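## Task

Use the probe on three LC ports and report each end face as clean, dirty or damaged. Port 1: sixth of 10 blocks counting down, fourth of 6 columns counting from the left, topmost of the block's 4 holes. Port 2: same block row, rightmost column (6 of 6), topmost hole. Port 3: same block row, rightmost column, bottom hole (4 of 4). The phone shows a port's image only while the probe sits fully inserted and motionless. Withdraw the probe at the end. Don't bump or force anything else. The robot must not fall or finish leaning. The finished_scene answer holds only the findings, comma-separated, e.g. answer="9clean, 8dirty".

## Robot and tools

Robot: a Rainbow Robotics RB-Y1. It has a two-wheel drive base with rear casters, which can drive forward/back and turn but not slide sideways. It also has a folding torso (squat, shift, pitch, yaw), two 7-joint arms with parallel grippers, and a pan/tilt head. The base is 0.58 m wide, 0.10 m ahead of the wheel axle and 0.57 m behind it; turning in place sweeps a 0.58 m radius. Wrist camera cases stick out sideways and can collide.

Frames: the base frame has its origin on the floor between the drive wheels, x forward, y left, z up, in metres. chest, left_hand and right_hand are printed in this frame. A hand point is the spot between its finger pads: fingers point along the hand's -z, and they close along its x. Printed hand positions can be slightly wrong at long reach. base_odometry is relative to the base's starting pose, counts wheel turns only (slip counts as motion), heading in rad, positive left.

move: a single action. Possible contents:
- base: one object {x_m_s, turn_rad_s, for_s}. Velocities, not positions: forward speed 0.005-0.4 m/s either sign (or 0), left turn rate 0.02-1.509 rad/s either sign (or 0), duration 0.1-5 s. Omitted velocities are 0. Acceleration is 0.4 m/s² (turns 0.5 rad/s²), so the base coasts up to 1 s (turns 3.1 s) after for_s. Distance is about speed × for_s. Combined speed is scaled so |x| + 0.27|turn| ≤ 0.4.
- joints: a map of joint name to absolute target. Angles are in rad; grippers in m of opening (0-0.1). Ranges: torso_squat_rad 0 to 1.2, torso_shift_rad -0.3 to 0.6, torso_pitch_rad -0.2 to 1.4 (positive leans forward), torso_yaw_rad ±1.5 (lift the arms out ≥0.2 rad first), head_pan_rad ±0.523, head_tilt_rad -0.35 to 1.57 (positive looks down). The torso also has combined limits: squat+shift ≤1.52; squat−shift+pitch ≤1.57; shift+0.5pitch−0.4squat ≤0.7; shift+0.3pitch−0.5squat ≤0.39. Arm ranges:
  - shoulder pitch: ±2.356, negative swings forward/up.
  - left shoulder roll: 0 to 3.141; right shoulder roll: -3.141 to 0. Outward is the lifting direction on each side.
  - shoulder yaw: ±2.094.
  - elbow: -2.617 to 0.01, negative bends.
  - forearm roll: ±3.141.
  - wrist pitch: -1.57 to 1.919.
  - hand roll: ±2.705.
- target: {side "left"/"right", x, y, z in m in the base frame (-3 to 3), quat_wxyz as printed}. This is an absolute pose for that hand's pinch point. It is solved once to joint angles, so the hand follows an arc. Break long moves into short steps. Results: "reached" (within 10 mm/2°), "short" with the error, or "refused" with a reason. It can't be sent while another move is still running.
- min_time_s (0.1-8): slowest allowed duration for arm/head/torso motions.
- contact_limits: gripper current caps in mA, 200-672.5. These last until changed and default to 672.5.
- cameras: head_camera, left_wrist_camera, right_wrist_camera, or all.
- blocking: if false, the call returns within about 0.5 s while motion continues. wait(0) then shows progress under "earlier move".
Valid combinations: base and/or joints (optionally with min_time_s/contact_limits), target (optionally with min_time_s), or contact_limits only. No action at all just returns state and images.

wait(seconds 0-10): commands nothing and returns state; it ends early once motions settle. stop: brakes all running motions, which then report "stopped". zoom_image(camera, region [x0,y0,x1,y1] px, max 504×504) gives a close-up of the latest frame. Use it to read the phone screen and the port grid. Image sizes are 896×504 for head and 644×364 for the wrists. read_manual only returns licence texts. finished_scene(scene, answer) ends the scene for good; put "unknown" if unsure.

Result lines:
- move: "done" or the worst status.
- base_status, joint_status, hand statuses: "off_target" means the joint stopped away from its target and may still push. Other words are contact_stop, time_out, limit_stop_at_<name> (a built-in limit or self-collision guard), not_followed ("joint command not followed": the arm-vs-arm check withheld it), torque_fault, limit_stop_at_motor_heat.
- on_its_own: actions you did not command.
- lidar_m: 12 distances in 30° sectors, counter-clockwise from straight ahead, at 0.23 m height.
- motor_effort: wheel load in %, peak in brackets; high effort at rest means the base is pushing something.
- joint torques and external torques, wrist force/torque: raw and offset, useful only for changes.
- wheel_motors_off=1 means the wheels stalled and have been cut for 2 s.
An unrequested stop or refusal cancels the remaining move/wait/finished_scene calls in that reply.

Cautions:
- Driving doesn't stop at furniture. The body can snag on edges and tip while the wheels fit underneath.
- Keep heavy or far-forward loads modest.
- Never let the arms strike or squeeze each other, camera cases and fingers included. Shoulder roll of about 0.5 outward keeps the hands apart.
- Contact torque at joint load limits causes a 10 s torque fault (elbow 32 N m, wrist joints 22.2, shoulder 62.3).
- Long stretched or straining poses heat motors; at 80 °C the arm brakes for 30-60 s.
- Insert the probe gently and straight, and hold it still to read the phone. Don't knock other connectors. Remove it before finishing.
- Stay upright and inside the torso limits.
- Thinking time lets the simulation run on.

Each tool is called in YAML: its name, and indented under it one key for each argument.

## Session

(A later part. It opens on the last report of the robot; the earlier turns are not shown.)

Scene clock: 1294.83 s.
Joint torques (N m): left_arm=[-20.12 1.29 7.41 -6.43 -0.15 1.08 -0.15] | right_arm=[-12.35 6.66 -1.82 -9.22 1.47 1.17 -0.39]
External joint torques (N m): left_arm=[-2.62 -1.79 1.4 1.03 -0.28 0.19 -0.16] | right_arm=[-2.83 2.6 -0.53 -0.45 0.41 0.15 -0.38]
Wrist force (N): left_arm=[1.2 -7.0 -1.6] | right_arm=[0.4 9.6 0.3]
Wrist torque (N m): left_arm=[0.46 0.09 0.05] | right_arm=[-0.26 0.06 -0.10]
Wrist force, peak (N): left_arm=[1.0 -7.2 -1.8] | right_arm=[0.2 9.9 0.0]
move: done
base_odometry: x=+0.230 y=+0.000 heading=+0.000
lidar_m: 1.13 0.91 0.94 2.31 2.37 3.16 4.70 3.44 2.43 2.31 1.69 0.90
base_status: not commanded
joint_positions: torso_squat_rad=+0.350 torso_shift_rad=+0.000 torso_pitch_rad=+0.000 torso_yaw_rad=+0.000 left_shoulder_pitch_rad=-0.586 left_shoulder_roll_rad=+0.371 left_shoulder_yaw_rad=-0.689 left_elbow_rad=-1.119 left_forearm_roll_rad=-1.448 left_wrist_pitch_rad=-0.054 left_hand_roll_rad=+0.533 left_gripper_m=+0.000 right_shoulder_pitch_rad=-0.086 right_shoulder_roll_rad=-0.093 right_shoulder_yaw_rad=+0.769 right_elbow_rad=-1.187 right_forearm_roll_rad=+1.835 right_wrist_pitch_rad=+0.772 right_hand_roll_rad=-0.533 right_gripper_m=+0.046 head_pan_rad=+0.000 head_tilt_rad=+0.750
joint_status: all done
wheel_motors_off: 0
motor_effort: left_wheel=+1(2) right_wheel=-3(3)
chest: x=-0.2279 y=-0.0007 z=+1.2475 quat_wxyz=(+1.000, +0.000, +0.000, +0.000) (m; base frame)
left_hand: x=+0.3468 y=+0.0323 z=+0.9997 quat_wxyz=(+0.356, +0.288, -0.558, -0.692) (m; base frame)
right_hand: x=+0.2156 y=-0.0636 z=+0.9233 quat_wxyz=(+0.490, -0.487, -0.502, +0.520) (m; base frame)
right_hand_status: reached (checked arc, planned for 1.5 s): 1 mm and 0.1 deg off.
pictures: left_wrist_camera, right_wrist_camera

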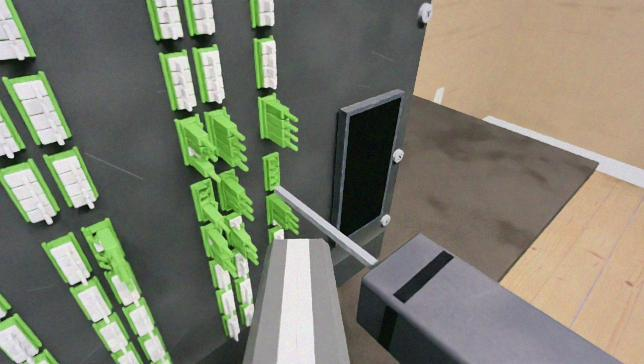

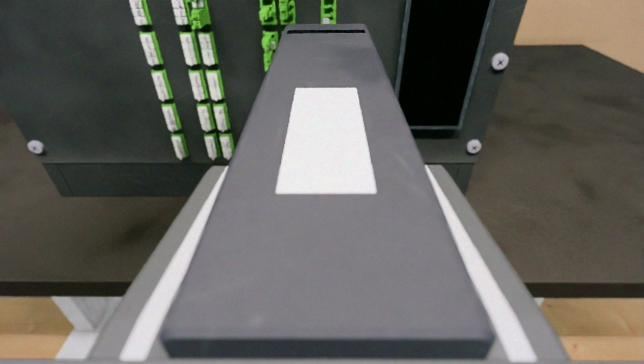

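move:
  target: {"side":"right","x":0.2180,"y":-0.0642,"z":0.9241,"quat_wxyz":[0.48963,-0.48705,-0.50273,0.51991]}
  min_time_s: 1.5
  cameras: ["left_wrist_camera","right_wrist_camera"]

zoom_image:
  camera: "left_wrist_camera"
  region: [258, 150, 288, 194]

zoom_image:
  camera: "right_wrist_camera"
  region: [312, 0, 342, 30]

Scene clock: 1353.63 s.
Joint torques (N m): left_arm=[-20.04 1.14 6.8 -6.37 -0.15 1.13 -0.26] | right_arm=[-12.49 4.03 -2.04 -9.27 1.31 1.29 -0.31]
External joint torques (N m): left_arm=[-2.54 -1.94 0.79 1.09 -0.28 0.23 -0.27] | right_arm=[-2.86 0.01 -0.72 -0.5 0.26 0.27 -0.3]
Wrist force (N): left_arm=[1.1 -7.0 -1.8] | right_arm=[0.5 9.6 0.2]
Wrist torque (N m): left_arm=[0.48 0.08 0.06] | right_arm=[-0.27 0.06 -0.11]
Wrist force, peak (N): left_arm=[1.1 -7.2 -1.8] | right_arm=[0.1 9.8 0.1]
move: done
base_odometry: x=+0.230 y=+0.000 heading=+0.000
lidar_m: 1.12 0.92 0.94 2.31 2.38 3.15 4.70 3.45 2.43 2.31 1.69 0.91
base_status: not commanded
joint_positions: torso_squat_rad=+0.350 torso_shift_rad=+0.000 torso_pitch_rad=+0.000 torso_yaw_rad=+0.000 left_shoulder_pitch_rad=-0.586 left_shoulder_roll_rad=+0.371 left_shoulder_yaw_rad=-0.689 left_elbow_rad=-1.119 left_forearm_roll_rad=-1.448 left_wrist_pitch_rad=-0.054 left_hand_roll_rad=+0.533 left_gripper_m=+0.000 right_shoulder_pitch_rad=-0.092 right_shoulder_roll_rad=-0.093 right_shoulder_yaw_rad=+0.766 right_elbow_rad=-1.184 right_forearm_roll_rad=+1.832 right_wrist_pitch_rad=+0.769 right_hand_roll_rad=-0.534 right_gripper_m=+0.046 head_pan_rad=+0.000 head_tilt_rad=+0.750
joint_status: all done
wheel_motors_off: 0
motor_effort: left_wheel=+0(5) right_wheel=-3(3)
chest: x=-0.2279 y=-0.0007 z=+1.2475 quat_wxyz=(+1.000, +0.000, +0.000, +0.000) (m; base frame)
left_hand: x=+0.3468 y=+0.0323 z=+0.9997 quat_wxyz=(+0.356, +0.288, -0.558, -0.692) (m; base frame)
right_hand: x=+0.2177 y=-0.0641 z=+0.9238 quat_wxyz=(+0.490, -0.487, -0.503, +0.520) (m; base frame)
right_hand_status: reached (checked arc, planned for 1.5 s): 0 mm and 0.0 deg off.
pictures: left_wrist_camera, right_wrist_camera

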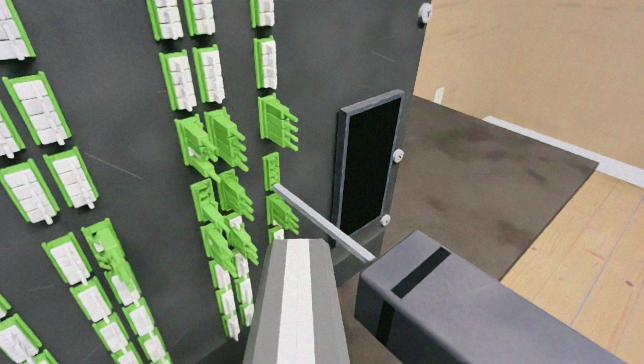

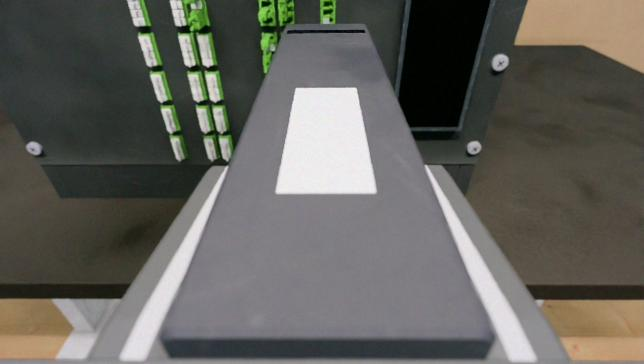

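Scaled by 11.455 from the camera's 644x364 image, which has a finer 828x468 frame.

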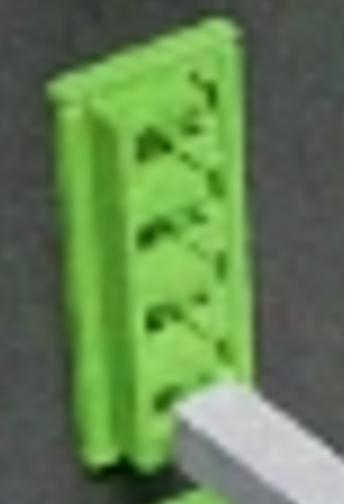

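Scaled by 16.800 from the camera's 644x364 image, which has a finer 828x468 frame.

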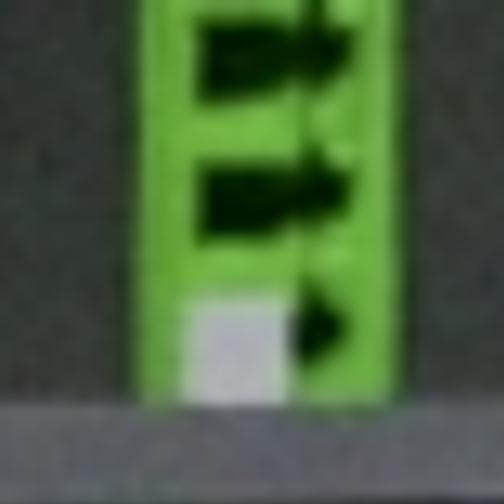

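move:
  target: {"side":"right","x":0.2160,"y":-0.0648,"z":0.9226,"quat_wxyz":[0.48963,-0.48705,-0.50273,0.51991]}
  min_time_s: 1.5
  cameras: []

move:
  target: {"side":"right","x":0.2190,"y":-0.0645,"z":0.9236,"quat_wxyz":[0.48963,-0.48705,-0.50273,0.51991]}
  min_time_s: 1.5
  cameras: ["left_wrist_camera","right_wrist_camera"]

zoom_image:
  camera: "left_wrist_camera"
  region: [258, 150, 288, 194]

zoom_image:
  camera: "right_wrist_camera"
  region: [312, 0, 342, 30]

Scene clock: 1438.07 s.
Joint torques (N m): left_arm=[-19.97 1.39 7.33 -6.32 -0.19 1.04 -0.23] | right_arm=[-9.9 3.16 0.41 -9.16 1.94 1.74 -0.34]
External joint torques (N m): left_arm=[-2.47 -1.69 1.31 1.14 -0.33 0.14 -0.24] | right_arm=[-0.35 -0.83 1.74 -0.41 0.89 0.71 -0.33]
Wrist force (N): left_arm=[1.2 -6.9 -1.7] | right_arm=[0.2 9.5 0.1]
Wrist torque (N m): left_arm=[0.46 0.09 0.05] | right_arm=[-0.26 0.01 -0.10]
Wrist force, peak (N): left_arm=[1.3 -7.2 -1.7] | right_arm=[0.2 9.7 0.0]
move: done
base_odometry: x=+0.230 y=+0.000 heading=+0.000
lidar_m: 1.13 0.92 0.93 2.31 2.37 3.16 4.70 3.45 2.43 2.31 1.68 0.90
base_status: not commanded
joint_positions: torso_squat_rad=+0.350 torso_shift_rad=+0.000 torso_pitch_rad=+0.000 torso_yaw_rad=+0.000 left_shoulder_pitch_rad=-0.586 left_shoulder_roll_rad=+0.371 left_shoulder_yaw_rad=-0.689 left_elbow_rad=-1.119 left_forearm_roll_rad=-1.448 left_wrist_pitch_rad=-0.054 left_hand_roll_rad=+0.533 left_gripper_m=+0.000 right_shoulder_pitch_rad=-0.089 right_shoulder_roll_rad=-0.095 right_shoulder_yaw_rad=+0.770 right_elbow_rad=-1.182 right_forearm_roll_rad=+1.836 right_wrist_pitch_rad=+0.774 right_hand_roll_rad=-0.541 right_gripper_m=+0.046 head_pan_rad=+0.000 head_tilt_rad=+0.750
joint_status: all done
wheel_motors_off: 0
motor_effort: left_wheel=+3(3) right_wheel=-3(3)
chest: x=-0.2279 y=-0.0007 z=+1.2475 quat_wxyz=(+1.000, +0.000, +0.000, +0.000) (m; base frame)
left_hand: x=+0.3468 y=+0.0323 z=+0.9997 quat_wxyz=(+0.356, +0.288, -0.558, -0.692) (m; base frame)
right_hand: x=+0.2161 y=-0.0647 z=+0.9226 quat_wxyz=(+0.490, -0.487, -0.503, +0.520) (m; base frame)
right_hand_status: reached (checked arc, planned for 1.5 s): 0 mm and 0.0 deg off.
pictures: none
No camera images: "cameras" was empty.

Scene clock: 1439.90 s.
Joint torques (N m): left_arm=[-19.78 1.41 7.02 -6.48 0 1.04 -0.27] | right_arm=[-12.78 6.34 -1.91 -9.29 1.43 1.23 0.35]
External joint torques (N m): left_arm=[-2.28 -1.67 1 0.98 -0.14 0.14 -0.28] | right_arm=[-3.09 2.36 -0.56 -0.53 0.38 0.2 0.36]
Wrist force (N): left_arm=[1.1 -7.0 -1.6] | right_arm=[0.3 9.5 0.2]
Wrist torque (N m): left_arm=[0.47 0.06 0.05] | right_arm=[-0.28 0.02 -0.12]
Wrist force, peak (N): left_arm=[1.1 -7.2 -1.8] | right_arm=[0.5 9.7 0.1]
move: done
base_odometry: x=+0.230 y=+0.000 heading=+0.000
lidar_m: 1.12 0.91 0.94 2.31 2.37 3.15 4.71 3.44 2.43 2.31 1.69 0.90
base_status: not commanded
joint_positions: torso_squat_rad=+0.350 torso_shift_rad=+0.000 torso_pitch_rad=+0.000 torso_yaw_rad=+0.000 left_shoulder_pitch_rad=-0.586 left_shoulder_roll_rad=+0.371 left_shoulder_yaw_rad=-0.689 left_elbow_rad=-1.119 left_forearm_roll_rad=-1.448 left_wrist_pitch_rad=-0.054 left_hand_roll_rad=+0.533 left_gripper_m=+0.000 right_shoulder_pitch_rad=-0.096 right_shoulder_roll_rad=-0.093 right_shoulder_yaw_rad=+0.766 right_elbow_rad=-1.177 right_forearm_roll_rad=+1.833 right_wrist_pitch_rad=+0.770 right_hand_roll_rad=-0.539 right_gripper_m=+0.046 head_pan_rad=+0.000 head_tilt_rad=+0.750
joint_status: all done
wheel_motors_off: 0
motor_effort: left_wheel=+2(4) right_wheel=-3(3)
chest: x=-0.2279 y=-0.0007 z=+1.2475 quat_wxyz=(+1.000, +0.000, +0.000, +0.000) (m; base frame)
left_hand: x=+0.3468 y=+0.0323 z=+0.9997 quat_wxyz=(+0.356, +0.288, -0.558, -0.692) (m; base frame)
right_hand: x=+0.2187 y=-0.0647 z=+0.9233 quat_wxyz=(+0.490, -0.487, -0.502, +0.520) (m; base frame)
right_hand_status: reached (checked arc, planned for 1.5 s): 0 mm and 0.0 deg off.
pictures: left_wrist_camera, right_wrist_camera

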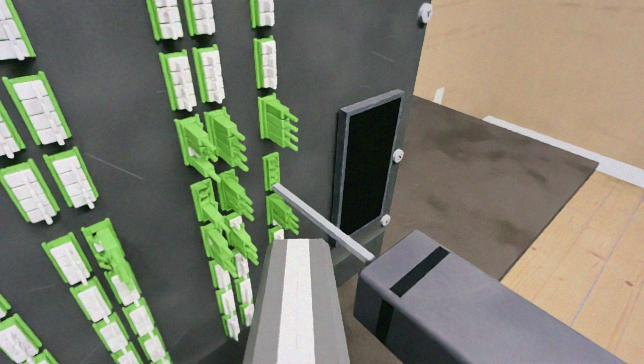

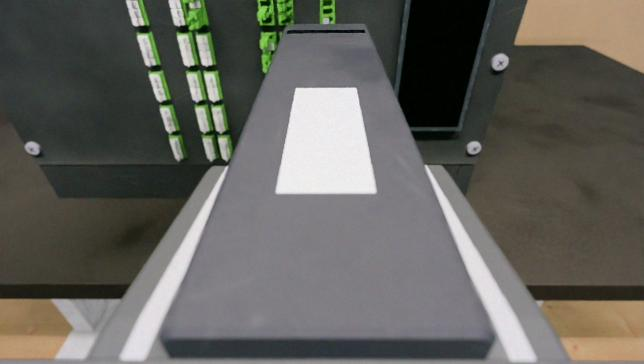

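Scaled by 11.455 from the camera's 644x364 image, which has a finer 828x468 frame.

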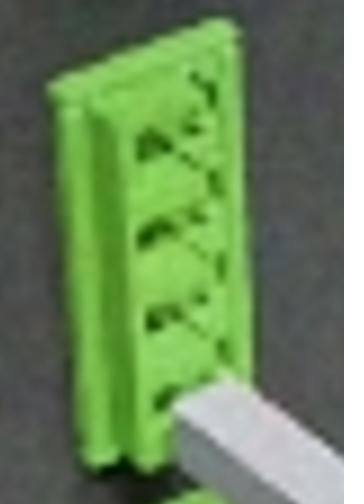

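Scaled by 16.800 from the camera's 644x364 image, which has a finer 828x468 frame.

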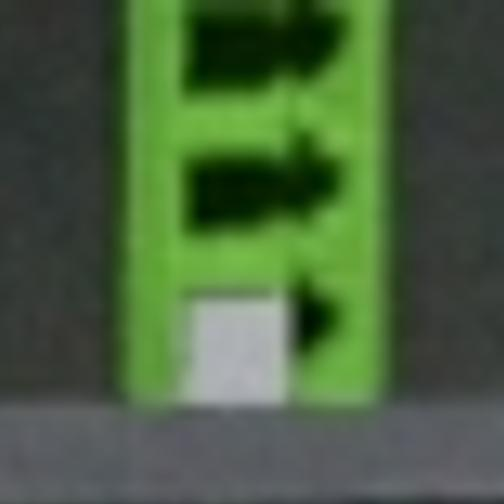

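move:
  target: {"side":"right","x":0.2199,"y":-0.0642,"z":0.9238,"quat_wxyz":[0.48963,-0.48705,-0.50273,0.51991]}
  min_time_s: 1.5
  cameras: ["left_wrist_camera","right_wrist_camera"]

zoom_image:
  camera: "left_wrist_camera"
  region: [258, 150, 288, 194]

zoom_image:
  camera: "right_wrist_camera"
  region: [312, 0, 342, 30]

Scene clock: 1455.67 s.
Joint torques (N m): left_arm=[-20.09 1.29 6.86 -6.45 -0.22 0.97 -0.23] | right_arm=[-12.84 6.67 -2.04 -9.19 1.35 1.2 0.26]
External joint torques (N m): left_arm=[-2.58 -1.79 0.85 1.01 -0.35 0.07 -0.24] | right_arm=[-3.09 2.68 -0.69 -0.43 0.3 0.18 0.26]
Wrist force (N): left_arm=[1.1 -6.9 -1.8] | right_arm=[0.4 9.5 -0.1]
Wrist torque (N m): left_arm=[0.45 0.06 0.05] | right_arm=[-0.25 0.04 -0.12]
Wrist force, peak (N): left_arm=[1.1 -7.2 -1.7] | right_arm=[0.3 9.8 0.2]
move: done
base_odometry: x=+0.230 y=+0.000 heading=+0.000
lidar_m: 1.13 0.91 0.94 2.31 2.37 3.15 4.71 3.44 2.43 2.31 1.69 0.91
base_status: not commanded
joint_positions: torso_squat_rad=+0.350 torso_shift_rad=+0.000 torso_pitch_rad=+0.000 torso_yaw_rad=+0.000 left_shoulder_pitch_rad=-0.586 left_shoulder_roll_rad=+0.371 left_shoulder_yaw_rad=-0.689 left_elbow_rad=-1.119 left_forearm_roll_rad=-1.448 left_wrist_pitch_rad=-0.054 left_hand_roll_rad=+0.533 left_gripper_m=+0.000 right_shoulder_pitch_rad=-0.099 right_shoulder_roll_rad=-0.092 right_shoulder_yaw_rad=+0.765 right_elbow_rad=-1.175 right_forearm_roll_rad=+1.832 right_wrist_pitch_rad=+0.769 right_hand_roll_rad=-0.539 right_gripper_m=+0.046 head_pan_rad=+0.000 head_tilt_rad=+0.750
joint_status: all done
wheel_motors_off: 0
motor_effort: left_wheel=+2(3) right_wheel=-3(3)
chest: x=-0.2279 y=-0.0007 z=+1.2475 quat_wxyz=(+1.000, +0.000, +0.000, +0.000) (m; base frame)
left_hand: x=+0.3468 y=+0.0323 z=+0.9997 quat_wxyz=(+0.356, +0.288, -0.558, -0.692) (m; base frame)
right_hand: x=+0.2196 y=-0.0644 z=+0.9234 quat_wxyz=(+0.490, -0.487, -0.502, +0.520) (m; base frame)
right_hand_status: reached (checked arc, planned for 1.5 s): 0 mm and 0.0 deg off.
pictures: left_wrist_camera, right_wrist_camera

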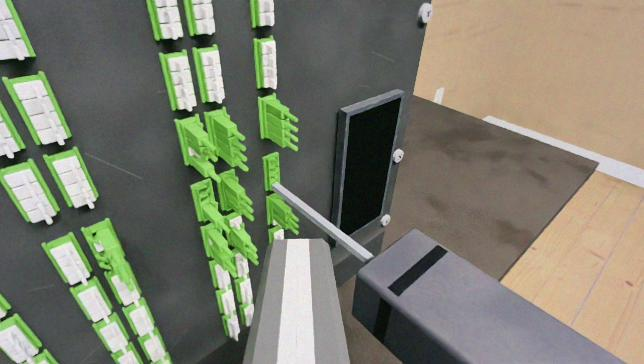

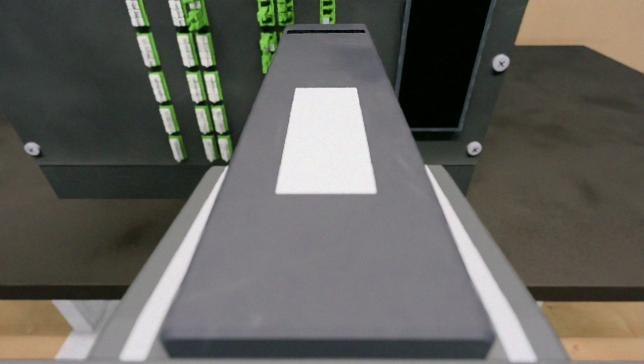

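Scaled by 11.455 from the camera's 644x364 image, which has a finer 828x468 frame.

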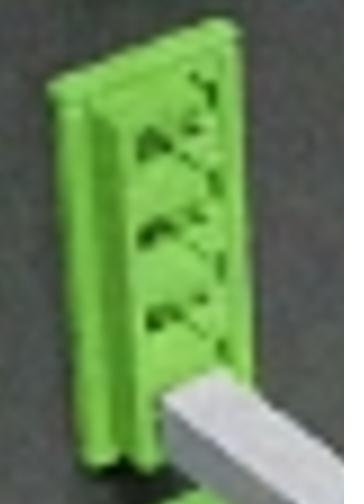

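Scaled by 16.800 from the camera's 644x364 image, which has a finer 828x468 frame.

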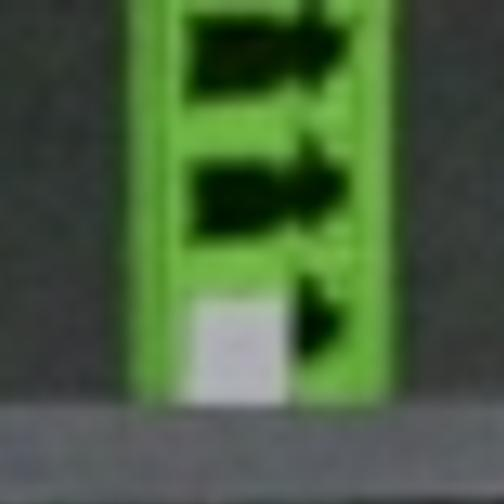

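move:
  target: {"side":"right","x":0.2207,"y":-0.0640,"z":0.9239,"quat_wxyz":[0.48963,-0.48705,-0.50273,0.51991]}
  min_time_s: 1.5
  cameras: ["left_wrist_camera","right_wrist_camera"]

zoom_image:
  camera: "left_wrist_camera"
  region: [258, 150, 288, 194]

zoom_image:
  camera: "right_wrist_camera"
  region: [312, 0, 342, 30]

Scene clock: 1466.20 s.
Joint torques (N m): left_arm=[-19.95 1.14 7.12 -6.48 -0.13 1 -0.22] | right_arm=[-12.81 6.5 -2.03 -9.14 1.48 1.25 -0.36]
External joint torques (N m): left_arm=[-2.45 -1.93 1.11 0.98 -0.26 0.1 -0.24] | right_arm=[-3.01 2.51 -0.67 -0.39 0.43 0.22 -0.35]
Wrist force (N): left_arm=[1.0 -6.9 -1.6] | right_arm=[0.4 9.0 0.3]
Wrist torque (N m): left_arm=[0.47 0.07 0.06] | right_arm=[-0.24 0.02 -0.11]
Wrist force, peak (N): left_arm=[1.1 -7.3 -1.7] | right_arm=[0.1 10.2 -0.1]
move: done
base_odometry: x=+0.230 y=+0.000 heading=+0.000
lidar_m: 1.13 0.91 0.94 2.31 2.37 3.15 4.71 3.44 2.43 2.31 1.68 0.90
base_status: not commanded
joint_positions: torso_squat_rad=+0.350 torso_shift_rad=+0.000 torso_pitch_rad=+0.000 torso_yaw_rad=+0.000 left_shoulder_pitch_rad=-0.586 left_shoulder_roll_rad=+0.371 left_shoulder_yaw_rad=-0.689 left_elbow_rad=-1.119 left_forearm_roll_rad=-1.448 left_wrist_pitch_rad=-0.054 left_hand_roll_rad=+0.533 left_gripper_m=+0.000 right_shoulder_pitch_rad=-0.101 right_shoulder_roll_rad=-0.091 right_shoulder_yaw_rad=+0.764 right_elbow_rad=-1.172 right_forearm_roll_rad=+1.832 right_wrist_pitch_rad=+0.768 right_hand_roll_rad=-0.539 right_gripper_m=+0.046 head_pan_rad=+0.000 head_tilt_rad=+0.750
joint_status: all done
wheel_motors_off: 0
motor_effort: left_wheel=+0(3) right_wheel=-3(3)
chest: x=-0.2279 y=-0.0007 z=+1.2475 quat_wxyz=(+1.000, +0.000, +0.000, +0.000) (m; base frame)
left_hand: x=+0.3468 y=+0.0323 z=+0.9997 quat_wxyz=(+0.356, +0.288, -0.558, -0.692) (m; base frame)
right_hand: x=+0.2204 y=-0.0642 z=+0.9235 quat_wxyz=(+0.490, -0.487, -0.502, +0.520) (m; base frame)
right_hand_status: reached (checked arc, planned for 1.5 s): 0 mm and 0.1 deg off.
pictures: left_wrist_camera, right_wrist_camera

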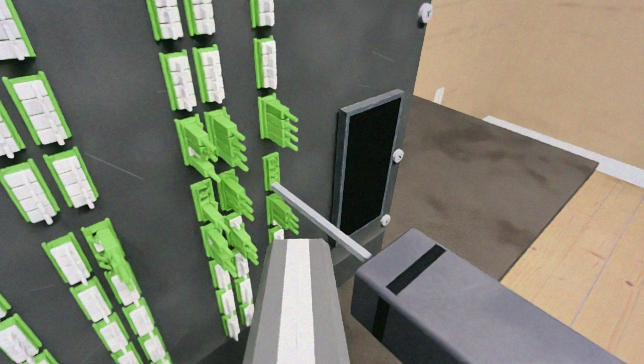

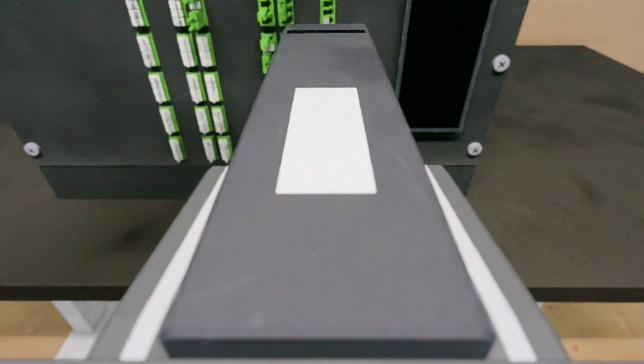

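Scaled by 11.455 from the camera's 644x364 image, which has a finer 828x468 frame.

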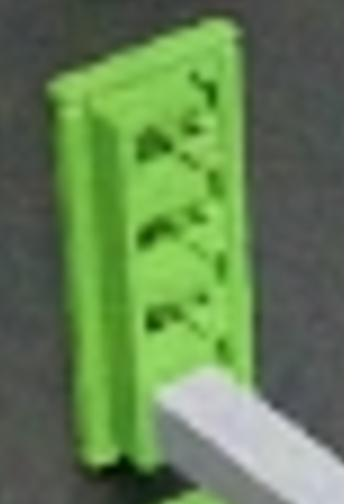

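Scaled by 16.800 from the camera's 644x364 image, which has a finer 828x468 frame.

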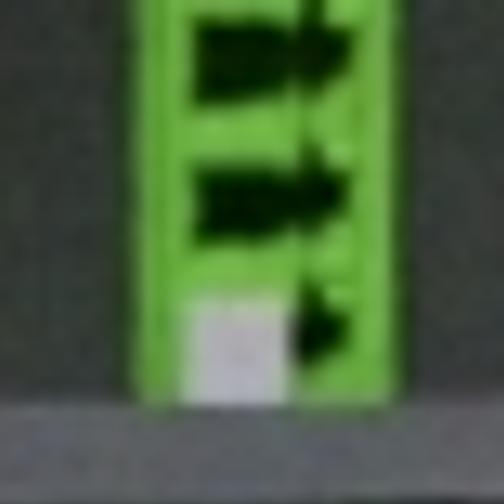

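move:
  target: {"side":"right","x":0.2216,"y":-0.0640,"z":0.9240,"quat_wxyz":[0.48963,-0.48705,-0.50273,0.51991]}
  min_time_s: 1.5
  cameras: ["left_wrist_camera","right_wrist_camera"]

zoom_image:
  camera: "left_wrist_camera"
  region: [258, 150, 288, 194]

zoom_image:
  camera: "right_wrist_camera"
  region: [312, 0, 342, 30]

Scene clock: 1476.63 s.
Joint torques (N m): left_arm=[-20.16 1.55 7.21 -6.57 -0.1 1 -0.23] | right_arm=[-13.1 6.31 -2.22 -9.31 1.46 1.32 -0.35]
External joint torques (N m): left_arm=[-2.65 -1.53 1.19 0.89 -0.24 0.1 -0.24] | right_arm=[-3.25 2.32 -0.85 -0.56 0.41 0.29 -0.34]
Wrist force (N): left_arm=[1.1 -7.1 -1.6] | right_arm=[0.5 9.8 0.2]
Wrist torque (N m): left_arm=[0.48 0.08 0.04] | right_arm=[-0.21 0.04 -0.12]
Wrist force, peak (N): left_arm=[1.0 -7.2 -1.7] | right_arm=[0.1 10.2 -0.1]
move: done
base_odometry: x=+0.230 y=+0.000 heading=+0.000
lidar_m: 1.12 0.92 0.94 2.31 2.38 3.16 4.71 3.45 2.43 2.31 1.69 0.91
base_status: not commanded
joint_positions: torso_squat_rad=+0.350 torso_shift_rad=+0.000 torso_pitch_rad=+0.000 torso_yaw_rad=+0.000 left_shoulder_pitch_rad=-0.586 left_shoulder_roll_rad=+0.371 left_shoulder_yaw_rad=-0.689 left_elbow_rad=-1.119 left_forearm_roll_rad=-1.448 left_wrist_pitch_rad=-0.054 left_hand_roll_rad=+0.533 left_gripper_m=+0.000 right_shoulder_pitch_rad=-0.104 right_shoulder_roll_rad=-0.090 right_shoulder_yaw_rad=+0.763 right_elbow_rad=-1.169 right_forearm_roll_rad=+1.831 right_wrist_pitch_rad=+0.768 right_hand_roll_rad=-0.540 right_gripper_m=+0.046 head_pan_rad=+0.000 head_tilt_rad=+0.750
joint_status: all done
wheel_motors_off: 0
motor_effort: left_wheel=-1(3) right_wheel=-3(3)
chest: x=-0.2279 y=-0.0007 z=+1.2475 quat_wxyz=(+1.000, +0.000, +0.000, +0.000) (m; base frame)
left_hand: x=+0.3468 y=+0.0323 z=+0.9997 quat_wxyz=(+0.356, +0.288, -0.558, -0.692) (m; base frame)
right_hand: x=+0.2213 y=-0.0642 z=+0.9236 quat_wxyz=(+0.490, -0.487, -0.502, +0.520) (m; base frame)
right_hand_status: reached (checked arc, planned for 1.5 s): 1 mm and 0.1 deg off.
pictures: left_wrist_camera, right_wrist_camera

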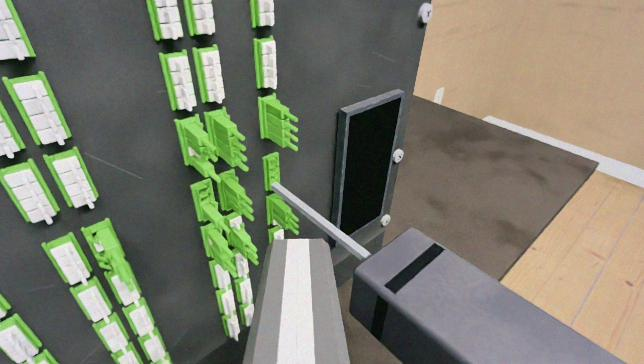

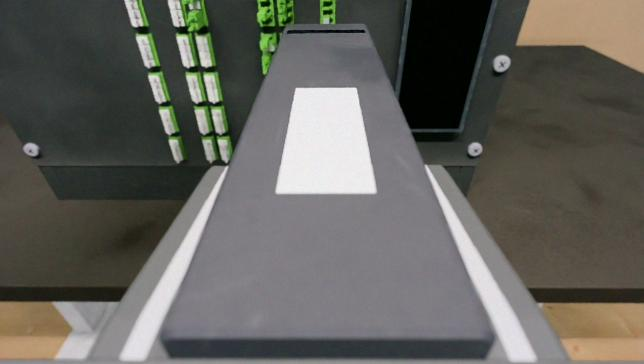

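Scaled by 11.455 from the camera's 644x364 image, which has a finer 828x468 frame.

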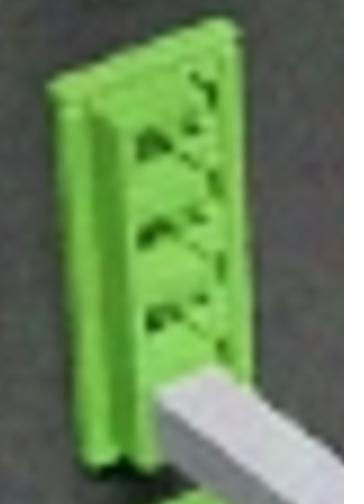

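Scaled by 16.800 from the camera's 644x364 image, which has a finer 828x468 frame.

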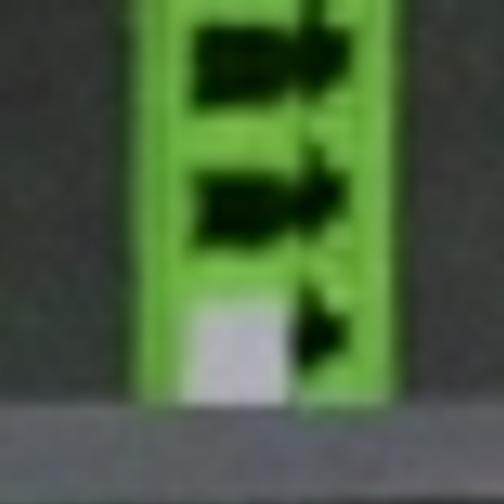

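move:
  target: {"side":"right","x":0.2246,"y":-0.0639,"z":0.9239,"quat_wxyz":[0.48963,-0.48705,-0.50273,0.51991]}
  min_time_s: 1.5
  cameras: []

wait:
  seconds: 0.3
  cameras: []

Scene clock: 1488.60 s.
Joint torques (N m): left_arm=[-20.12 1.11 6.97 -6.64 -0.12 0.94 -0.17] | right_arm=[-13.03 6.49 -2.06 -9.07 1.35 1.21 -0.37]
External joint torques (N m): left_arm=[-2.62 -1.96 0.96 0.82 -0.25 0.05 -0.18] | right_arm=[-3 2.51 -0.66 -0.34 0.3 0.17 -0.37]
Wrist force (N): left_arm=[1.1 -7.0 -1.9] | right_arm=[0.2 9.4 0.3]
Wrist torque (N m): left_arm=[0.46 0.07 0.06] | right_arm=[-0.24 0.02 -0.10]
Wrist force, peak (N): left_arm=[1.2 -7.1 -1.8] | right_arm=[0.1 10.3 0.2]
move: done
base_odometry: x=+0.230 y=+0.000 heading=+0.000
lidar_m: 1.13 0.91 0.93 2.31 2.37 3.16 4.71 3.44 2.43 2.31 1.69 0.90
base_status: not commanded
joint_positions: torso_squat_rad=+0.350 torso_shift_rad=+0.000 torso_pitch_rad=+0.000 torso_yaw_rad=+0.000 left_shoulder_pitch_rad=-0.586 left_shoulder_roll_rad=+0.371 left_shoulder_yaw_rad=-0.689 left_elbow_rad=-1.119 left_forearm_roll_rad=-1.448 left_wrist_pitch_rad=-0.054 left_hand_roll_rad=+0.533 left_gripper_m=+0.000 right_shoulder_pitch_rad=-0.115 right_shoulder_roll_rad=-0.088 right_shoulder_yaw_rad=+0.760 right_elbow_rad=-1.157 right_forearm_roll_rad=+1.830 right_wrist_pitch_rad=+0.766 right_hand_roll_rad=-0.545 right_gripper_m=+0.046 head_pan_rad=+0.000 head_tilt_rad=+0.750
joint_status: all done
wheel_motors_off: 0
motor_effort: left_wheel=+0(3) right_wheel=-3(3)
chest: x=-0.2279 y=-0.0007 z=+1.2475 quat_wxyz=(+1.000, +0.000, +0.000, +0.000) (m; base frame)
left_hand: x=+0.3468 y=+0.0323 z=+0.9997 quat_wxyz=(+0.356, +0.288, -0.558, -0.692) (m; base frame)
right_hand: x=+0.2243 y=-0.0641 z=+0.9236 quat_wxyz=(+0.490, -0.487, -0.502, +0.520) (m; base frame)
right_hand_status: reached (checked arc, planned for 1.5 s): 0 mm and 0.1 deg off.
pictures: none
No camera images: "cameras" was empty.

Scene clock: 1488.90 s.
Joint torques (N m): left_arm=[-19.83 1.08 7.35 -6.53 -0.17 1.2 -0.17] | right_arm=[-13.08 6.4 -1.98 -9.23 1.36 1.22 -0.35]
External joint torques (N m): left_arm=[-2.33 -2 1.34 0.93 -0.3 0.31 -0.18] | right_arm=[-3.06 2.43 -0.59 -0.49 0.31 0.19 -0.34]
Wrist force (N): left_arm=[1.0 -7.1 -1.8] | right_arm=[0.5 9.5 0.2]
Wrist torque (N m): left_arm=[0.47 0.07 0.06] | right_arm=[-0.26 0.04 -0.11]
Wrist force, peak (N): left_arm=[1.0 -7.1 -1.8] | right_arm=[0.4 9.6 0.1]
base_odometry: x=+0.230 y=+0.000 heading=+0.000
lidar_m: 1.13 0.91 0.94 2.31 2.37 3.16 4.70 3.44 2.43 2.31 1.69 0.91
base_status: not commanded
joint_positions: torso_squat_rad=+0.350 torso_shift_rad=+0.000 torso_pitch_rad=+0.000 torso_yaw_rad=+0.000 left_shoulder_pitch_rad=-0.586 left_shoulder_roll_rad=+0.371 left_shoulder_yaw_rad=-0.689 left_elbow_rad=-1.119 left_forearm_roll_rad=-1.448 left_wrist_pitch_rad=-0.054 left_hand_roll_rad=+0.533 left_gripper_m=+0.000 right_shoulder_pitch_rad=-0.115 right_shoulder_roll_rad=-0.088 right_shoulder_yaw_rad=+0.760 right_elbow_rad=-1.157 right_forearm_roll_rad=+1.830 right_wrist_pitch_rad=+0.766 right_hand_roll_rad=-0.545 right_gripper_m=+0.046 head_pan_rad=+0.000 head_tilt_rad=+0.750
joint_status: all done
wheel_motors_off: 0
motor_effort: left_wheel=+1(3) right_wheel=-3(3)
chest: x=-0.2279 y=-0.0007 z=+1.2475 quat_wxyz=(+1.000, +0.000, +0.000, +0.000) (m; base frame)
left_hand: x=+0.3468 y=+0.0323 z=+0.9997 quat_wxyz=(+0.356, +0.288, -0.558, -0.692) (m; base frame)
right_hand: x=+0.2243 y=-0.0641 z=+0.9236 quat_wxyz=(+0.490, -0.487, -0.502, +0.520) (m; base frame)
right_hand_status: reached (checked arc, planned for 1.5 s): 0 mm and 0.1 deg off.
wait: 0.30 s; at rest by 0.27 s
pictures: none
No camera images: "cameras" was empty.

move:
  target: {"side":"right","x":0.2275,"y":-0.0639,"z":0.9239,"quat_wxyz":[0.48963,-0.48705,-0.50273,0.51991]}
  min_time_s: 1.5
  cameras: []

wait:
  seconds: 0.3
  cameras: []

Scene clock: 1494.37 s.
Joint torques (N m): left_arm=[-19.77 1.07 7.2 -6.33 -0.17 1.08 -0.25] | right_arm=[-13.35 6.46 -2.2 -9.02 1.31 1.24 -0.28]
External joint torques (N m): left_arm=[-2.27 -2 1.19 1.13 -0.31 0.19 -0.26] | right_arm=[-3.15 2.51 -0.77 -0.31 0.27 0.19 -0.27]
Wrist force (N): left_arm=[1.0 -6.8 -1.6] | right_arm=[0.3 8.9 0.2]
Wrist torque (N m): left_arm=[0.45 0.06 0.05] | right_arm=[-0.28 0.00 -0.10]
Wrist force, peak (N): left_arm=[1.1 -7.2 -2.0] | right_arm=[0.0 10.3 -0.2]
move: done
base_odometry: x=+0.230 y=+0.000 heading=+0.000
lidar_m: 1.13 0.91 0.94 2.31 2.37 3.15 4.70 3.45 2.43 2.31 1.69 0.91
base_status: not commanded
joint_positions: torso_squat_rad=+0.350 torso_shift_rad=+0.000 torso_pitch_rad=+0.000 torso_yaw_rad=+0.000 left_shoulder_pitch_rad=-0.586 left_shoulder_roll_rad=+0.371 left_shoulder_yaw_rad=-0.689 left_elbow_rad=-1.119 left_forearm_roll_rad=-1.448 left_wrist_pitch_rad=-0.054 left_hand_roll_rad=+0.533 left_gripper_m=+0.000 right_shoulder_pitch_rad=-0.125 right_shoulder_roll_rad=-0.085 right_shoulder_yaw_rad=+0.757 right_elbow_rad=-1.146 right_forearm_roll_rad=+1.829 right_wrist_pitch_rad=+0.765 right_hand_roll_rad=-0.549 right_gripper_m=+0.046 head_pan_rad=+0.000 head_tilt_rad=+0.750
joint_status: all done
wheel_motors_off: 0
motor_effort: left_wheel=+0(3) right_wheel=-3(4)
chest: x=-0.2279 y=-0.0007 z=+1.2475 quat_wxyz=(+1.000, +0.000, +0.000, +0.000) (m; base frame)
left_hand: x=+0.3468 y=+0.0323 z=+0.9997 quat_wxyz=(+0.356, +0.288, -0.558, -0.692) (m; base frame)
right_hand: x=+0.2272 y=-0.0641 z=+0.9236 quat_wxyz=(+0.490, -0.487, -0.502, +0.520) (m; base frame)
right_hand_status: reached (checked arc, planned for 1.5 s): 0 mm and 0.1 deg off.
pictures: none
No camera images: "cameras" was empty.

Scene clock: 1494.67 s.
Joint torques (N m): left_arm=[-19.9 1.37 7.09 -6.47 -0.29 0.93 -0.15] | right_arm=[-13.15 6.36 -2.05 -8.98 1.3 1.29 -0.35]
External joint torques (N m): left_arm=[-2.4 -1.71 1.08 0.99 -0.43 0.04 -0.16] | right_arm=[-2.95 2.41 -0.63 -0.27 0.26 0.24 -0.34]
Wrist force (N): left_arm=[1.1 -7.0 -1.7] | right_arm=[0.4 9.5 0.2]
Wrist torque (N m): left_arm=[0.46 0.06 0.05] | right_arm=[-0.30 0.02 -0.10]
Wrist force, peak (N): left_arm=[1.3 -7.2 -1.6] | right_arm=[0.1 10.0 -0.1]
base_odometry: x=+0.230 y=+0.000 heading=+0.000
lidar_m: 1.13 0.91 0.94 2.31 2.37 3.15 4.70 3.44 2.43 2.31 1.69 0.90
base_status: not commanded
joint_positions: torso_squat_rad=+0.350 torso_shift_rad=+0.000 torso_pitch_rad=+0.000 torso_yaw_rad=+0.000 left_shoulder_pitch_rad=-0.586 left_shoulder_roll_rad=+0.371 left_shoulder_yaw_rad=-0.689 left_elbow_rad=-1.119 left_forearm_roll_rad=-1.448 left_wrist_pitch_rad=-0.054 left_hand_roll_rad=+0.533 left_gripper_m=+0.000 right_shoulder_pitch_rad=-0.125 right_shoulder_roll_rad=-0.085 right_shoulder_yaw_rad=+0.757 right_elbow_rad=-1.146 right_forearm_roll_rad=+1.829 right_wrist_pitch_rad=+0.765 right_hand_roll_rad=-0.549 right_gripper_m=+0.046 head_pan_rad=+0.000 head_tilt_rad=+0.750
joint_status: all done
wheel_motors_off: 0
motor_effort: left_wheel=+0(3) right_wheel=-3(4)
chest: x=-0.2279 y=-0.0007 z=+1.2475 quat_wxyz=(+1.000, +0.000, +0.000, +0.000) (m; base frame)
left_hand: x=+0.3468 y=+0.0323 z=+0.9997 quat_wxyz=(+0.356, +0.288, -0.558, -0.692) (m; base frame)
right_hand: x=+0.2272 y=-0.0641 z=+0.9236 quat_wxyz=(+0.490, -0.487, -0.502, +0.520) (m; base frame)
right_hand_status: reached (checked arc, planned for 1.5 s): 0 mm and 0.1 deg off.
wait: 0.30 s; at rest by 0.27 s
pictures: none
No camera images: "cameras" was empty.

move:
  target: {"side":"right","x":0.2300,"y":-0.0638,"z":0.9239,"quat_wxyz":[0.48963,-0.48705,-0.50273,0.51991]}
  min_time_s: 1.5
  cameras: []

wait:
  seconds: 0.3
  cameras: []

Scene clock: 1502.87 s.
Joint torques (N m): left_arm=[-20.01 1.67 7.29 -6.39 -0.17 1.01 -0.16] | right_arm=[-13.15 6.49 -2.3 -8.94 1.34 1.2 -0.4]
External joint torques (N m): left_arm=[-2.51 -1.41 1.27 1.07 -0.31 0.11 -0.17] | right_arm=[-2.8 2.55 -0.85 -0.24 0.3 0.15 -0.39]
Wrist force (N): left_arm=[1.2 -6.9 -1.6] | right_arm=[0.4 8.7 0.3]
Wrist torque (N m): left_arm=[0.46 0.09 0.04] | right_arm=[-0.30 0.02 -0.09]
Wrist force, peak (N): left_arm=[1.1 -7.2 -1.8] | right_arm=[0.1 10.1 -0.2]
move: done
base_odometry: x=+0.230 y=+0.000 heading=+0.000
lidar_m: 1.13 0.91 0.94 2.31 2.37 3.16 4.70 3.44 2.43 2.31 1.69 0.90
base_status: not commanded
joint_positions: torso_squat_rad=+0.350 torso_shift_rad=+0.000 torso_pitch_rad=+0.000 torso_yaw_rad=+0.000 left_shoulder_pitch_rad=-0.586 left_shoulder_roll_rad=+0.371 left_shoulder_yaw_rad=-0.689 left_elbow_rad=-1.119 left_forearm_roll_rad=-1.448 left_wrist_pitch_rad=-0.054 left_hand_roll_rad=+0.533 left_gripper_m=+0.000 right_shoulder_pitch_rad=-0.134 right_shoulder_roll_rad=-0.083 right_shoulder_yaw_rad=+0.755 right_elbow_rad=-1.135 right_forearm_roll_rad=+1.828 right_wrist_pitch_rad=+0.764 right_hand_roll_rad=-0.553 right_gripper_m=+0.046 head_pan_rad=+0.000 head_tilt_rad=+0.750
joint_status: all done
wheel_motors_off: 0
motor_effort: left_wheel=+0(3) right_wheel=-3(4)
chest: x=-0.2279 y=-0.0007 z=+1.2475 quat_wxyz=(+1.000, +0.000, +0.000, +0.000) (m; base frame)
left_hand: x=+0.3468 y=+0.0323 z=+0.9997 quat_wxyz=(+0.356, +0.288, -0.558, -0.692) (m; base frame)
right_hand: x=+0.2297 y=-0.0640 z=+0.9236 quat_wxyz=(+0.490, -0.487, -0.502, +0.520) (m; base frame)
right_hand_status: reached (checked arc, planned for 1.5 s): 0 mm and 0.1 deg off.
pictures: none
No camera images: "cameras" was empty.

Scene clock: 1503.17 s.
Joint torques (N m): left_arm=[-19.71 1.63 7.38 -6.4 -0.17 0.98 -0.19] | right_arm=[-13.37 6.26 -2.35 -9.08 1.36 1.15 -0.39]
External joint torques (N m): left_arm=[-2.21 -1.45 1.36 1.06 -0.31 0.08 -0.2] | right_arm=[-3.01 2.32 -0.9 -0.39 0.33 0.1 -0.38]
Wrist force (N): left_arm=[1.1 -6.9 -1.7] | right_arm=[0.4 8.6 0.3]
Wrist torque (N m): left_arm=[0.46 0.07 0.06] | right_arm=[-0.30 0.01 -0.10]
Wrist force, peak (N): left_arm=[1.0 -7.2 -1.8] | right_arm=[0.0 9.7 0.2]
base_odometry: x=+0.230 y=+0.000 heading=+0.000
lidar_m: 1.13 0.91 0.93 2.32 2.37 3.15 4.71 3.45 2.43 2.31 1.69 0.90
base_status: not commanded
joint_positions: torso_squat_rad=+0.350 torso_shift_rad=+0.000 torso_pitch_rad=+0.000 torso_yaw_rad=+0.000 left_shoulder_pitch_rad=-0.586 left_shoulder_roll_rad=+0.371 left_shoulder_yaw_rad=-0.689 left_elbow_rad=-1.119 left_forearm_roll_rad=-1.448 left_wrist_pitch_rad=-0.054 left_hand_roll_rad=+0.533 left_gripper_m=+0.000 right_shoulder_pitch_rad=-0.134 right_shoulder_roll_rad=-0.083 right_shoulder_yaw_rad=+0.755 right_elbow_rad=-1.135 right_forearm_roll_rad=+1.828 right_wrist_pitch_rad=+0.764 right_hand_roll_rad=-0.553 right_gripper_m=+0.046 head_pan_rad=+0.000 head_tilt_rad=+0.750
joint_status: all done
wheel_motors_off: 0
motor_effort: left_wheel=+2(3) right_wheel=-3(4)
chest: x=-0.2279 y=-0.0007 z=+1.2475 quat_wxyz=(+1.000, +0.000, +0.000, +0.000) (m; base frame)
left_hand: x=+0.3468 y=+0.0323 z=+0.9997 quat_wxyz=(+0.356, +0.288, -0.558, -0.692) (m; base frame)
right_hand: x=+0.2297 y=-0.0640 z=+0.9236 quat_wxyz=(+0.490, -0.487, -0.502, +0.520) (m; base frame)
right_hand_status: reached (checked arc, planned for 1.5 s): 0 mm and 0.1 deg off.
wait: 0.30 s; at rest by 0.27 s
pictures: none
No camera images: "cameras" was empty.

move:
  target: {"side":"right","x":0.2318,"y":-0.0637,"z":0.9240,"quat_wxyz":[0.48963,-0.48705,-0.50273,0.51991]}
  min_time_s: 1.5
  cameras: []

wait:
  seconds: 1
  cameras: ["head_camera"]

zoom_image:
  camera: "head_camera"
  region: [510, 210, 610, 320]

Scene clock: 1518.33 s.
Joint torques (N m): left_arm=[-20.11 1.21 7.13 -6.43 -0.16 1.13 -0.17] | right_arm=[-13.71 6.33 -2.27 -9.02 1.32 1.18 -0.4]
External joint torques (N m): left_arm=[-2.61 -1.87 1.11 1.03 -0.3 0.23 -0.19] | right_arm=[-3.24 2.41 -0.8 -0.33 0.29 0.12 -0.4]
Wrist force (N): left_arm=[1.0 -7.0 -1.8] | right_arm=[0.2 9.3 0.2]
Wrist torque (N m): left_arm=[0.46 0.05 0.06] | right_arm=[-0.28 0.04 -0.10]
Wrist force, peak (N): left_arm=[1.2 -7.2 -1.8] | right_arm=[0.1 10.1 0.2]
move: done
base_odometry: x=+0.230 y=+0.000 heading=+0.000
lidar_m: 1.13 0.92 0.94 2.31 2.37 3.15 4.70 3.44 2.43 2.31 1.68 0.90
base_status: not commanded
joint_positions: torso_squat_rad=+0.350 torso_shift_rad=+0.000 torso_pitch_rad=+0.000 torso_yaw_rad=+0.000 left_shoulder_pitch_rad=-0.586 left_shoulder_roll_rad=+0.371 left_shoulder_yaw_rad=-0.689 left_elbow_rad=-1.119 left_forearm_roll_rad=-1.448 left_wrist_pitch_rad=-0.054 left_hand_roll_rad=+0.533 left_gripper_m=+0.000 right_shoulder_pitch_rad=-0.140 right_shoulder_roll_rad=-0.081 right_shoulder_yaw_rad=+0.754 right_elbow_rad=-1.128 right_forearm_roll_rad=+1.827 right_wrist_pitch_rad=+0.763 right_hand_roll_rad=-0.556 right_gripper_m=+0.046 head_pan_rad=+0.000 head_tilt_rad=+0.750
joint_status: all done
wheel_motors_off: 0
motor_effort: left_wheel=+2(3) right_wheel=-3(3)
chest: x=-0.2279 y=-0.0007 z=+1.2475 quat_wxyz=(+1.000, +0.000, +0.000, +0.000) (m; base frame)
left_hand: x=+0.3468 y=+0.0323 z=+0.9997 quat_wxyz=(+0.356, +0.288, -0.558, -0.692) (m; base frame)
right_hand: x=+0.2315 y=-0.0639 z=+0.9237 quat_wxyz=(+0.490, -0.487, -0.502, +0.520) (m; base frame)
right_hand_status: reached (checked arc, planned for 1.5 s): 0 mm and 0.1 deg off.
pictures: none
No camera images: "cameras" was empty.

Scene clock: 1519.33 s.
Joint torques (N m): left_arm=[-19.87 1 7.39 -6.5 -0.25 1 -0.31] | right_arm=[-13.28 6.33 -2.16 -8.95 1.33 1.14 -0.4]
External joint torques (N m): left_arm=[-2.37 -2.08 1.37 0.96 -0.39 0.1 -0.32] | right_arm=[-2.82 2.41 -0.69 -0.26 0.3 0.08 -0.39]
Wrist force (N): left_arm=[1.2 -6.8 -1.6] | right_arm=[0.3 9.1 0.4]
Wrist torque (N m): left_arm=[0.45 0.07 0.06] | right_arm=[-0.32 0.03 -0.10]
Wrist force, peak (N): left_arm=[1.2 -7.1 -1.7] | right_arm=[0.3 10.0 0.1]
base_odometry: x=+0.230 y=+0.000 heading=+0.000
lidar_m: 1.12 0.92 0.94 2.31 2.37 3.15 4.71 3.44 2.43 2.31 1.69 0.90
base_status: not commanded
joint_positions: torso_squat_rad=+0.350 torso_shift_rad=+0.000 torso_pitch_rad=+0.000 torso_yaw_rad=+0.000 left_shoulder_pitch_rad=-0.586 left_shoulder_roll_rad=+0.371 left_shoulder_yaw_rad=-0.689 left_elbow_rad=-1.119 left_forearm_roll_rad=-1.448 left_wrist_pitch_rad=-0.054 left_hand_roll_rad=+0.533 left_gripper_m=+0.000 right_shoulder_pitch_rad=-0.140 right_shoulder_roll_rad=-0.081 right_shoulder_yaw_rad=+0.754 right_elbow_rad=-1.128 right_forearm_roll_rad=+1.827 right_wrist_pitch_rad=+0.763 right_hand_roll_rad=-0.556 right_gripper_m=+0.046 head_pan_rad=+0.000 head_tilt_rad=+0.750
joint_status: all done
wheel_motors_off: 0
motor_effort: left_wheel=+0(3) right_wheel=-3(3)
chest: x=-0.2279 y=-0.0007 z=+1.2475 quat_wxyz=(+1.000, +0.000, +0.000, +0.000) (m; base frame)
left_hand: x=+0.3468 y=+0.0323 z=+0.9997 quat_wxyz=(+0.356, +0.288, -0.558, -0.692) (m; base frame)
right_hand: x=+0.2315 y=-0.0639 z=+0.9237 quat_wxyz=(+0.490, -0.487, -0.502, +0.520) (m; base frame)
right_hand_status: reached (checked arc, planned for 1.5 s): 0 mm and 0.1 deg off.
wait: 1.00 s; at rest by 0.27 s
pictures: head_camera

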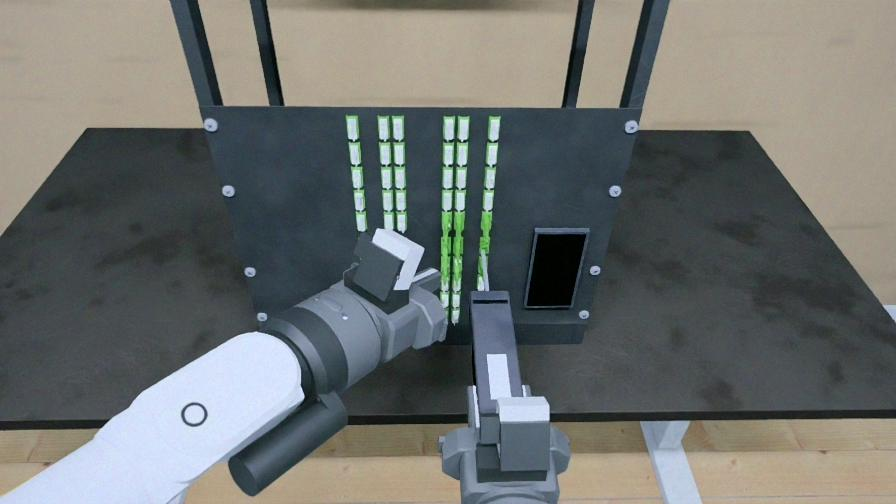

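Scaled by 4.582.

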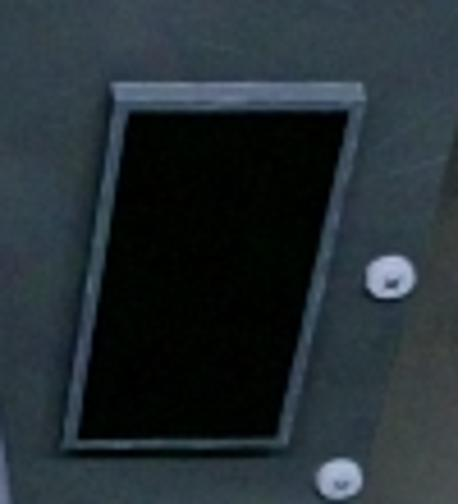

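Free motion. Advance another ~1 mm.

move:
  target: {"side":"right","x":0.2327,"y":-0.0637,"z":0.9240,"quat_wxyz":[0.48963,-0.48705,-0.50273,0.51991]}
  min_time_s: 1.5
  cameras: []

wait:
  seconds: 1
  cameras: ["head_camera", "right_wrist_camera"]

zoom_image:
  camera: "head_camera"
  region: [510, 210, 610, 320]

zoom_image:
  camera: "right_wrist_camera"
  region: [388, 0, 498, 100]

Scene clock: 1528.70 s.
Joint torques (N m): left_arm=[-19.89 1.52 7.16 -6.48 -0.12 1 -0.21] | right_arm=[-13.56 6.37 -2.33 -8.96 1.33 1.15 -0.37]
External joint torques (N m): left_arm=[-2.39 -1.56 1.15 0.98 -0.26 0.11 -0.22] | right_arm=[-3.04 2.46 -0.85 -0.28 0.3 0.09 -0.37]
Wrist force (N): left_arm=[1.0 -7.0 -1.7] | right_arm=[0.0 9.1 0.6]
Wrist torque (N m): left_arm=[0.47 0.05 0.06] | right_arm=[-0.35 0.00 -0.11]
Wrist force, peak (N): left_arm=[1.1 -7.2 -1.9] | right_arm=[0.3 10.0 -0.1]
move: done
base_odometry: x=+0.230 y=+0.000 heading=+0.000
lidar_m: 1.13 0.92 0.93 2.31 2.38 3.16 4.70 3.44 2.43 2.31 1.68 0.90
base_status: not commanded
joint_positions: torso_squat_rad=+0.350 torso_shift_rad=+0.000 torso_pitch_rad=+0.000 torso_yaw_rad=+0.000 left_shoulder_pitch_rad=-0.586 left_shoulder_roll_rad=+0.371 left_shoulder_yaw_rad=-0.689 left_elbow_rad=-1.119 left_forearm_roll_rad=-1.448 left_wrist_pitch_rad=-0.054 left_hand_roll_rad=+0.533 left_gripper_m=+0.000 right_shoulder_pitch_rad=-0.143 right_shoulder_roll_rad=-0.080 right_shoulder_yaw_rad=+0.753 right_elbow_rad=-1.124 right_forearm_roll_rad=+1.827 right_wrist_pitch_rad=+0.763 right_hand_roll_rad=-0.558 right_gripper_m=+0.046 head_pan_rad=+0.000 head_tilt_rad=+0.750
joint_status: all done
wheel_motors_off: 0
motor_effort: left_wheel=+1(4) right_wheel=-3(4)
chest: x=-0.2279 y=-0.0007 z=+1.2475 quat_wxyz=(+1.000, +0.000, +0.000, +0.000) (m; base frame)
left_hand: x=+0.3468 y=+0.0323 z=+0.9997 quat_wxyz=(+0.356, +0.288, -0.558, -0.692) (m; base frame)
right_hand: x=+0.2324 y=-0.0639 z=+0.9237 quat_wxyz=(+0.490, -0.487, -0.502, +0.520) (m; base frame)
right_hand_status: reached (checked arc, planned for 1.5 s): 0 mm and 0.1 deg off.
pictures: none
No camera images: "cameras" was empty.

Scene clock: 1529.70 s.
Joint torques (N m): left_arm=[-20.12 1.18 7.52 -6.27 -0.16 0.95 -0.19] | right_arm=[-13.79 6.6 -2.14 -8.88 1.33 1.09 -0.46]
External joint torques (N m): left_arm=[-2.62 -1.9 1.51 1.19 -0.3 0.05 -0.2] | right_arm=[-3.26 2.69 -0.66 -0.2 0.3 0.03 -0.46]
Wrist force (N): left_arm=[1.1 -6.8 -1.8] | right_arm=[0.2 9.4 0.6]
Wrist torque (N m): left_arm=[0.44 0.07 0.05] | right_arm=[-0.35 0.03 -0.11]
Wrist force, peak (N): left_arm=[1.1 -7.2 -1.7] | right_arm=[0.1 10.0 0.7]
base_odometry: x=+0.230 y=+0.000 heading=+0.000
lidar_m: 1.13 0.91 0.93 2.31 2.37 3.15 4.70 3.44 2.42 2.31 1.69 0.90
base_status: not commanded
joint_positions: torso_squat_rad=+0.350 torso_shift_rad=+0.000 torso_pitch_rad=+0.000 torso_yaw_rad=+0.000 left_shoulder_pitch_rad=-0.586 left_shoulder_roll_rad=+0.371 left_shoulder_yaw_rad=-0.689 left_elbow_rad=-1.119 left_forearm_roll_rad=-1.448 left_wrist_pitch_rad=-0.054 left_hand_roll_rad=+0.533 left_gripper_m=+0.000 right_shoulder_pitch_rad=-0.143 right_shoulder_roll_rad=-0.080 right_shoulder_yaw_rad=+0.753 right_elbow_rad=-1.124 right_forearm_roll_rad=+1.827 right_wrist_pitch_rad=+0.763 right_hand_roll_rad=-0.558 right_gripper_m=+0.046 head_pan_rad=+0.000 head_tilt_rad=+0.750
joint_status: all done
wheel_motors_off: 0
motor_effort: left_wheel=+0(4) right_wheel=-3(4)
chest: x=-0.2279 y=-0.0007 z=+1.2475 quat_wxyz=(+1.000, +0.000, +0.000, +0.000) (m; base frame)
left_hand: x=+0.3468 y=+0.0323 z=+0.9997 quat_wxyz=(+0.356, +0.288, -0.558, -0.692) (m; base frame)
right_hand: x=+0.2324 y=-0.0639 z=+0.9237 quat_wxyz=(+0.490, -0.487, -0.502, +0.520) (m; base frame)
right_hand_status: reached (checked arc, planned for 1.5 s): 0 mm and 0.1 deg off.
wait: 1.00 s; at rest by 0.27 s
pictures: head_camera, right_wrist_camera

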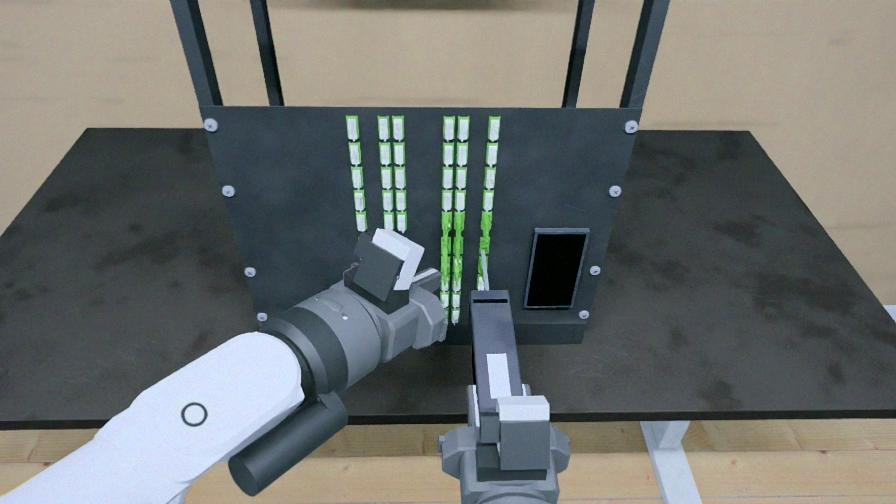

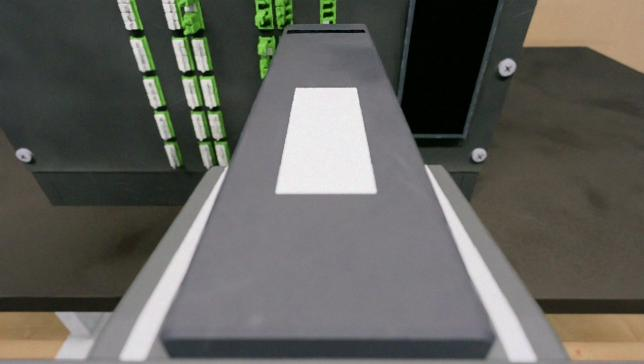

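Scaled by 4.582.

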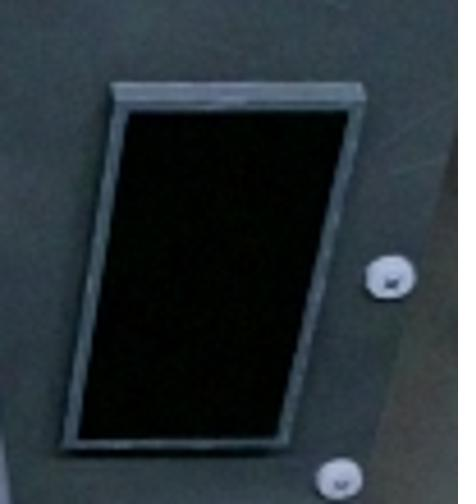

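Scaled by 4.582 from the camera's 644x364 image, which has a finer 828x468 frame.

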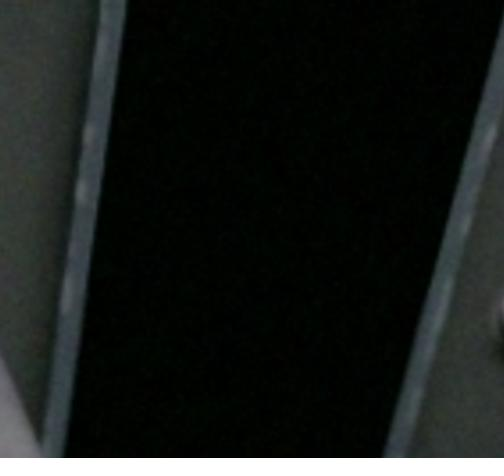

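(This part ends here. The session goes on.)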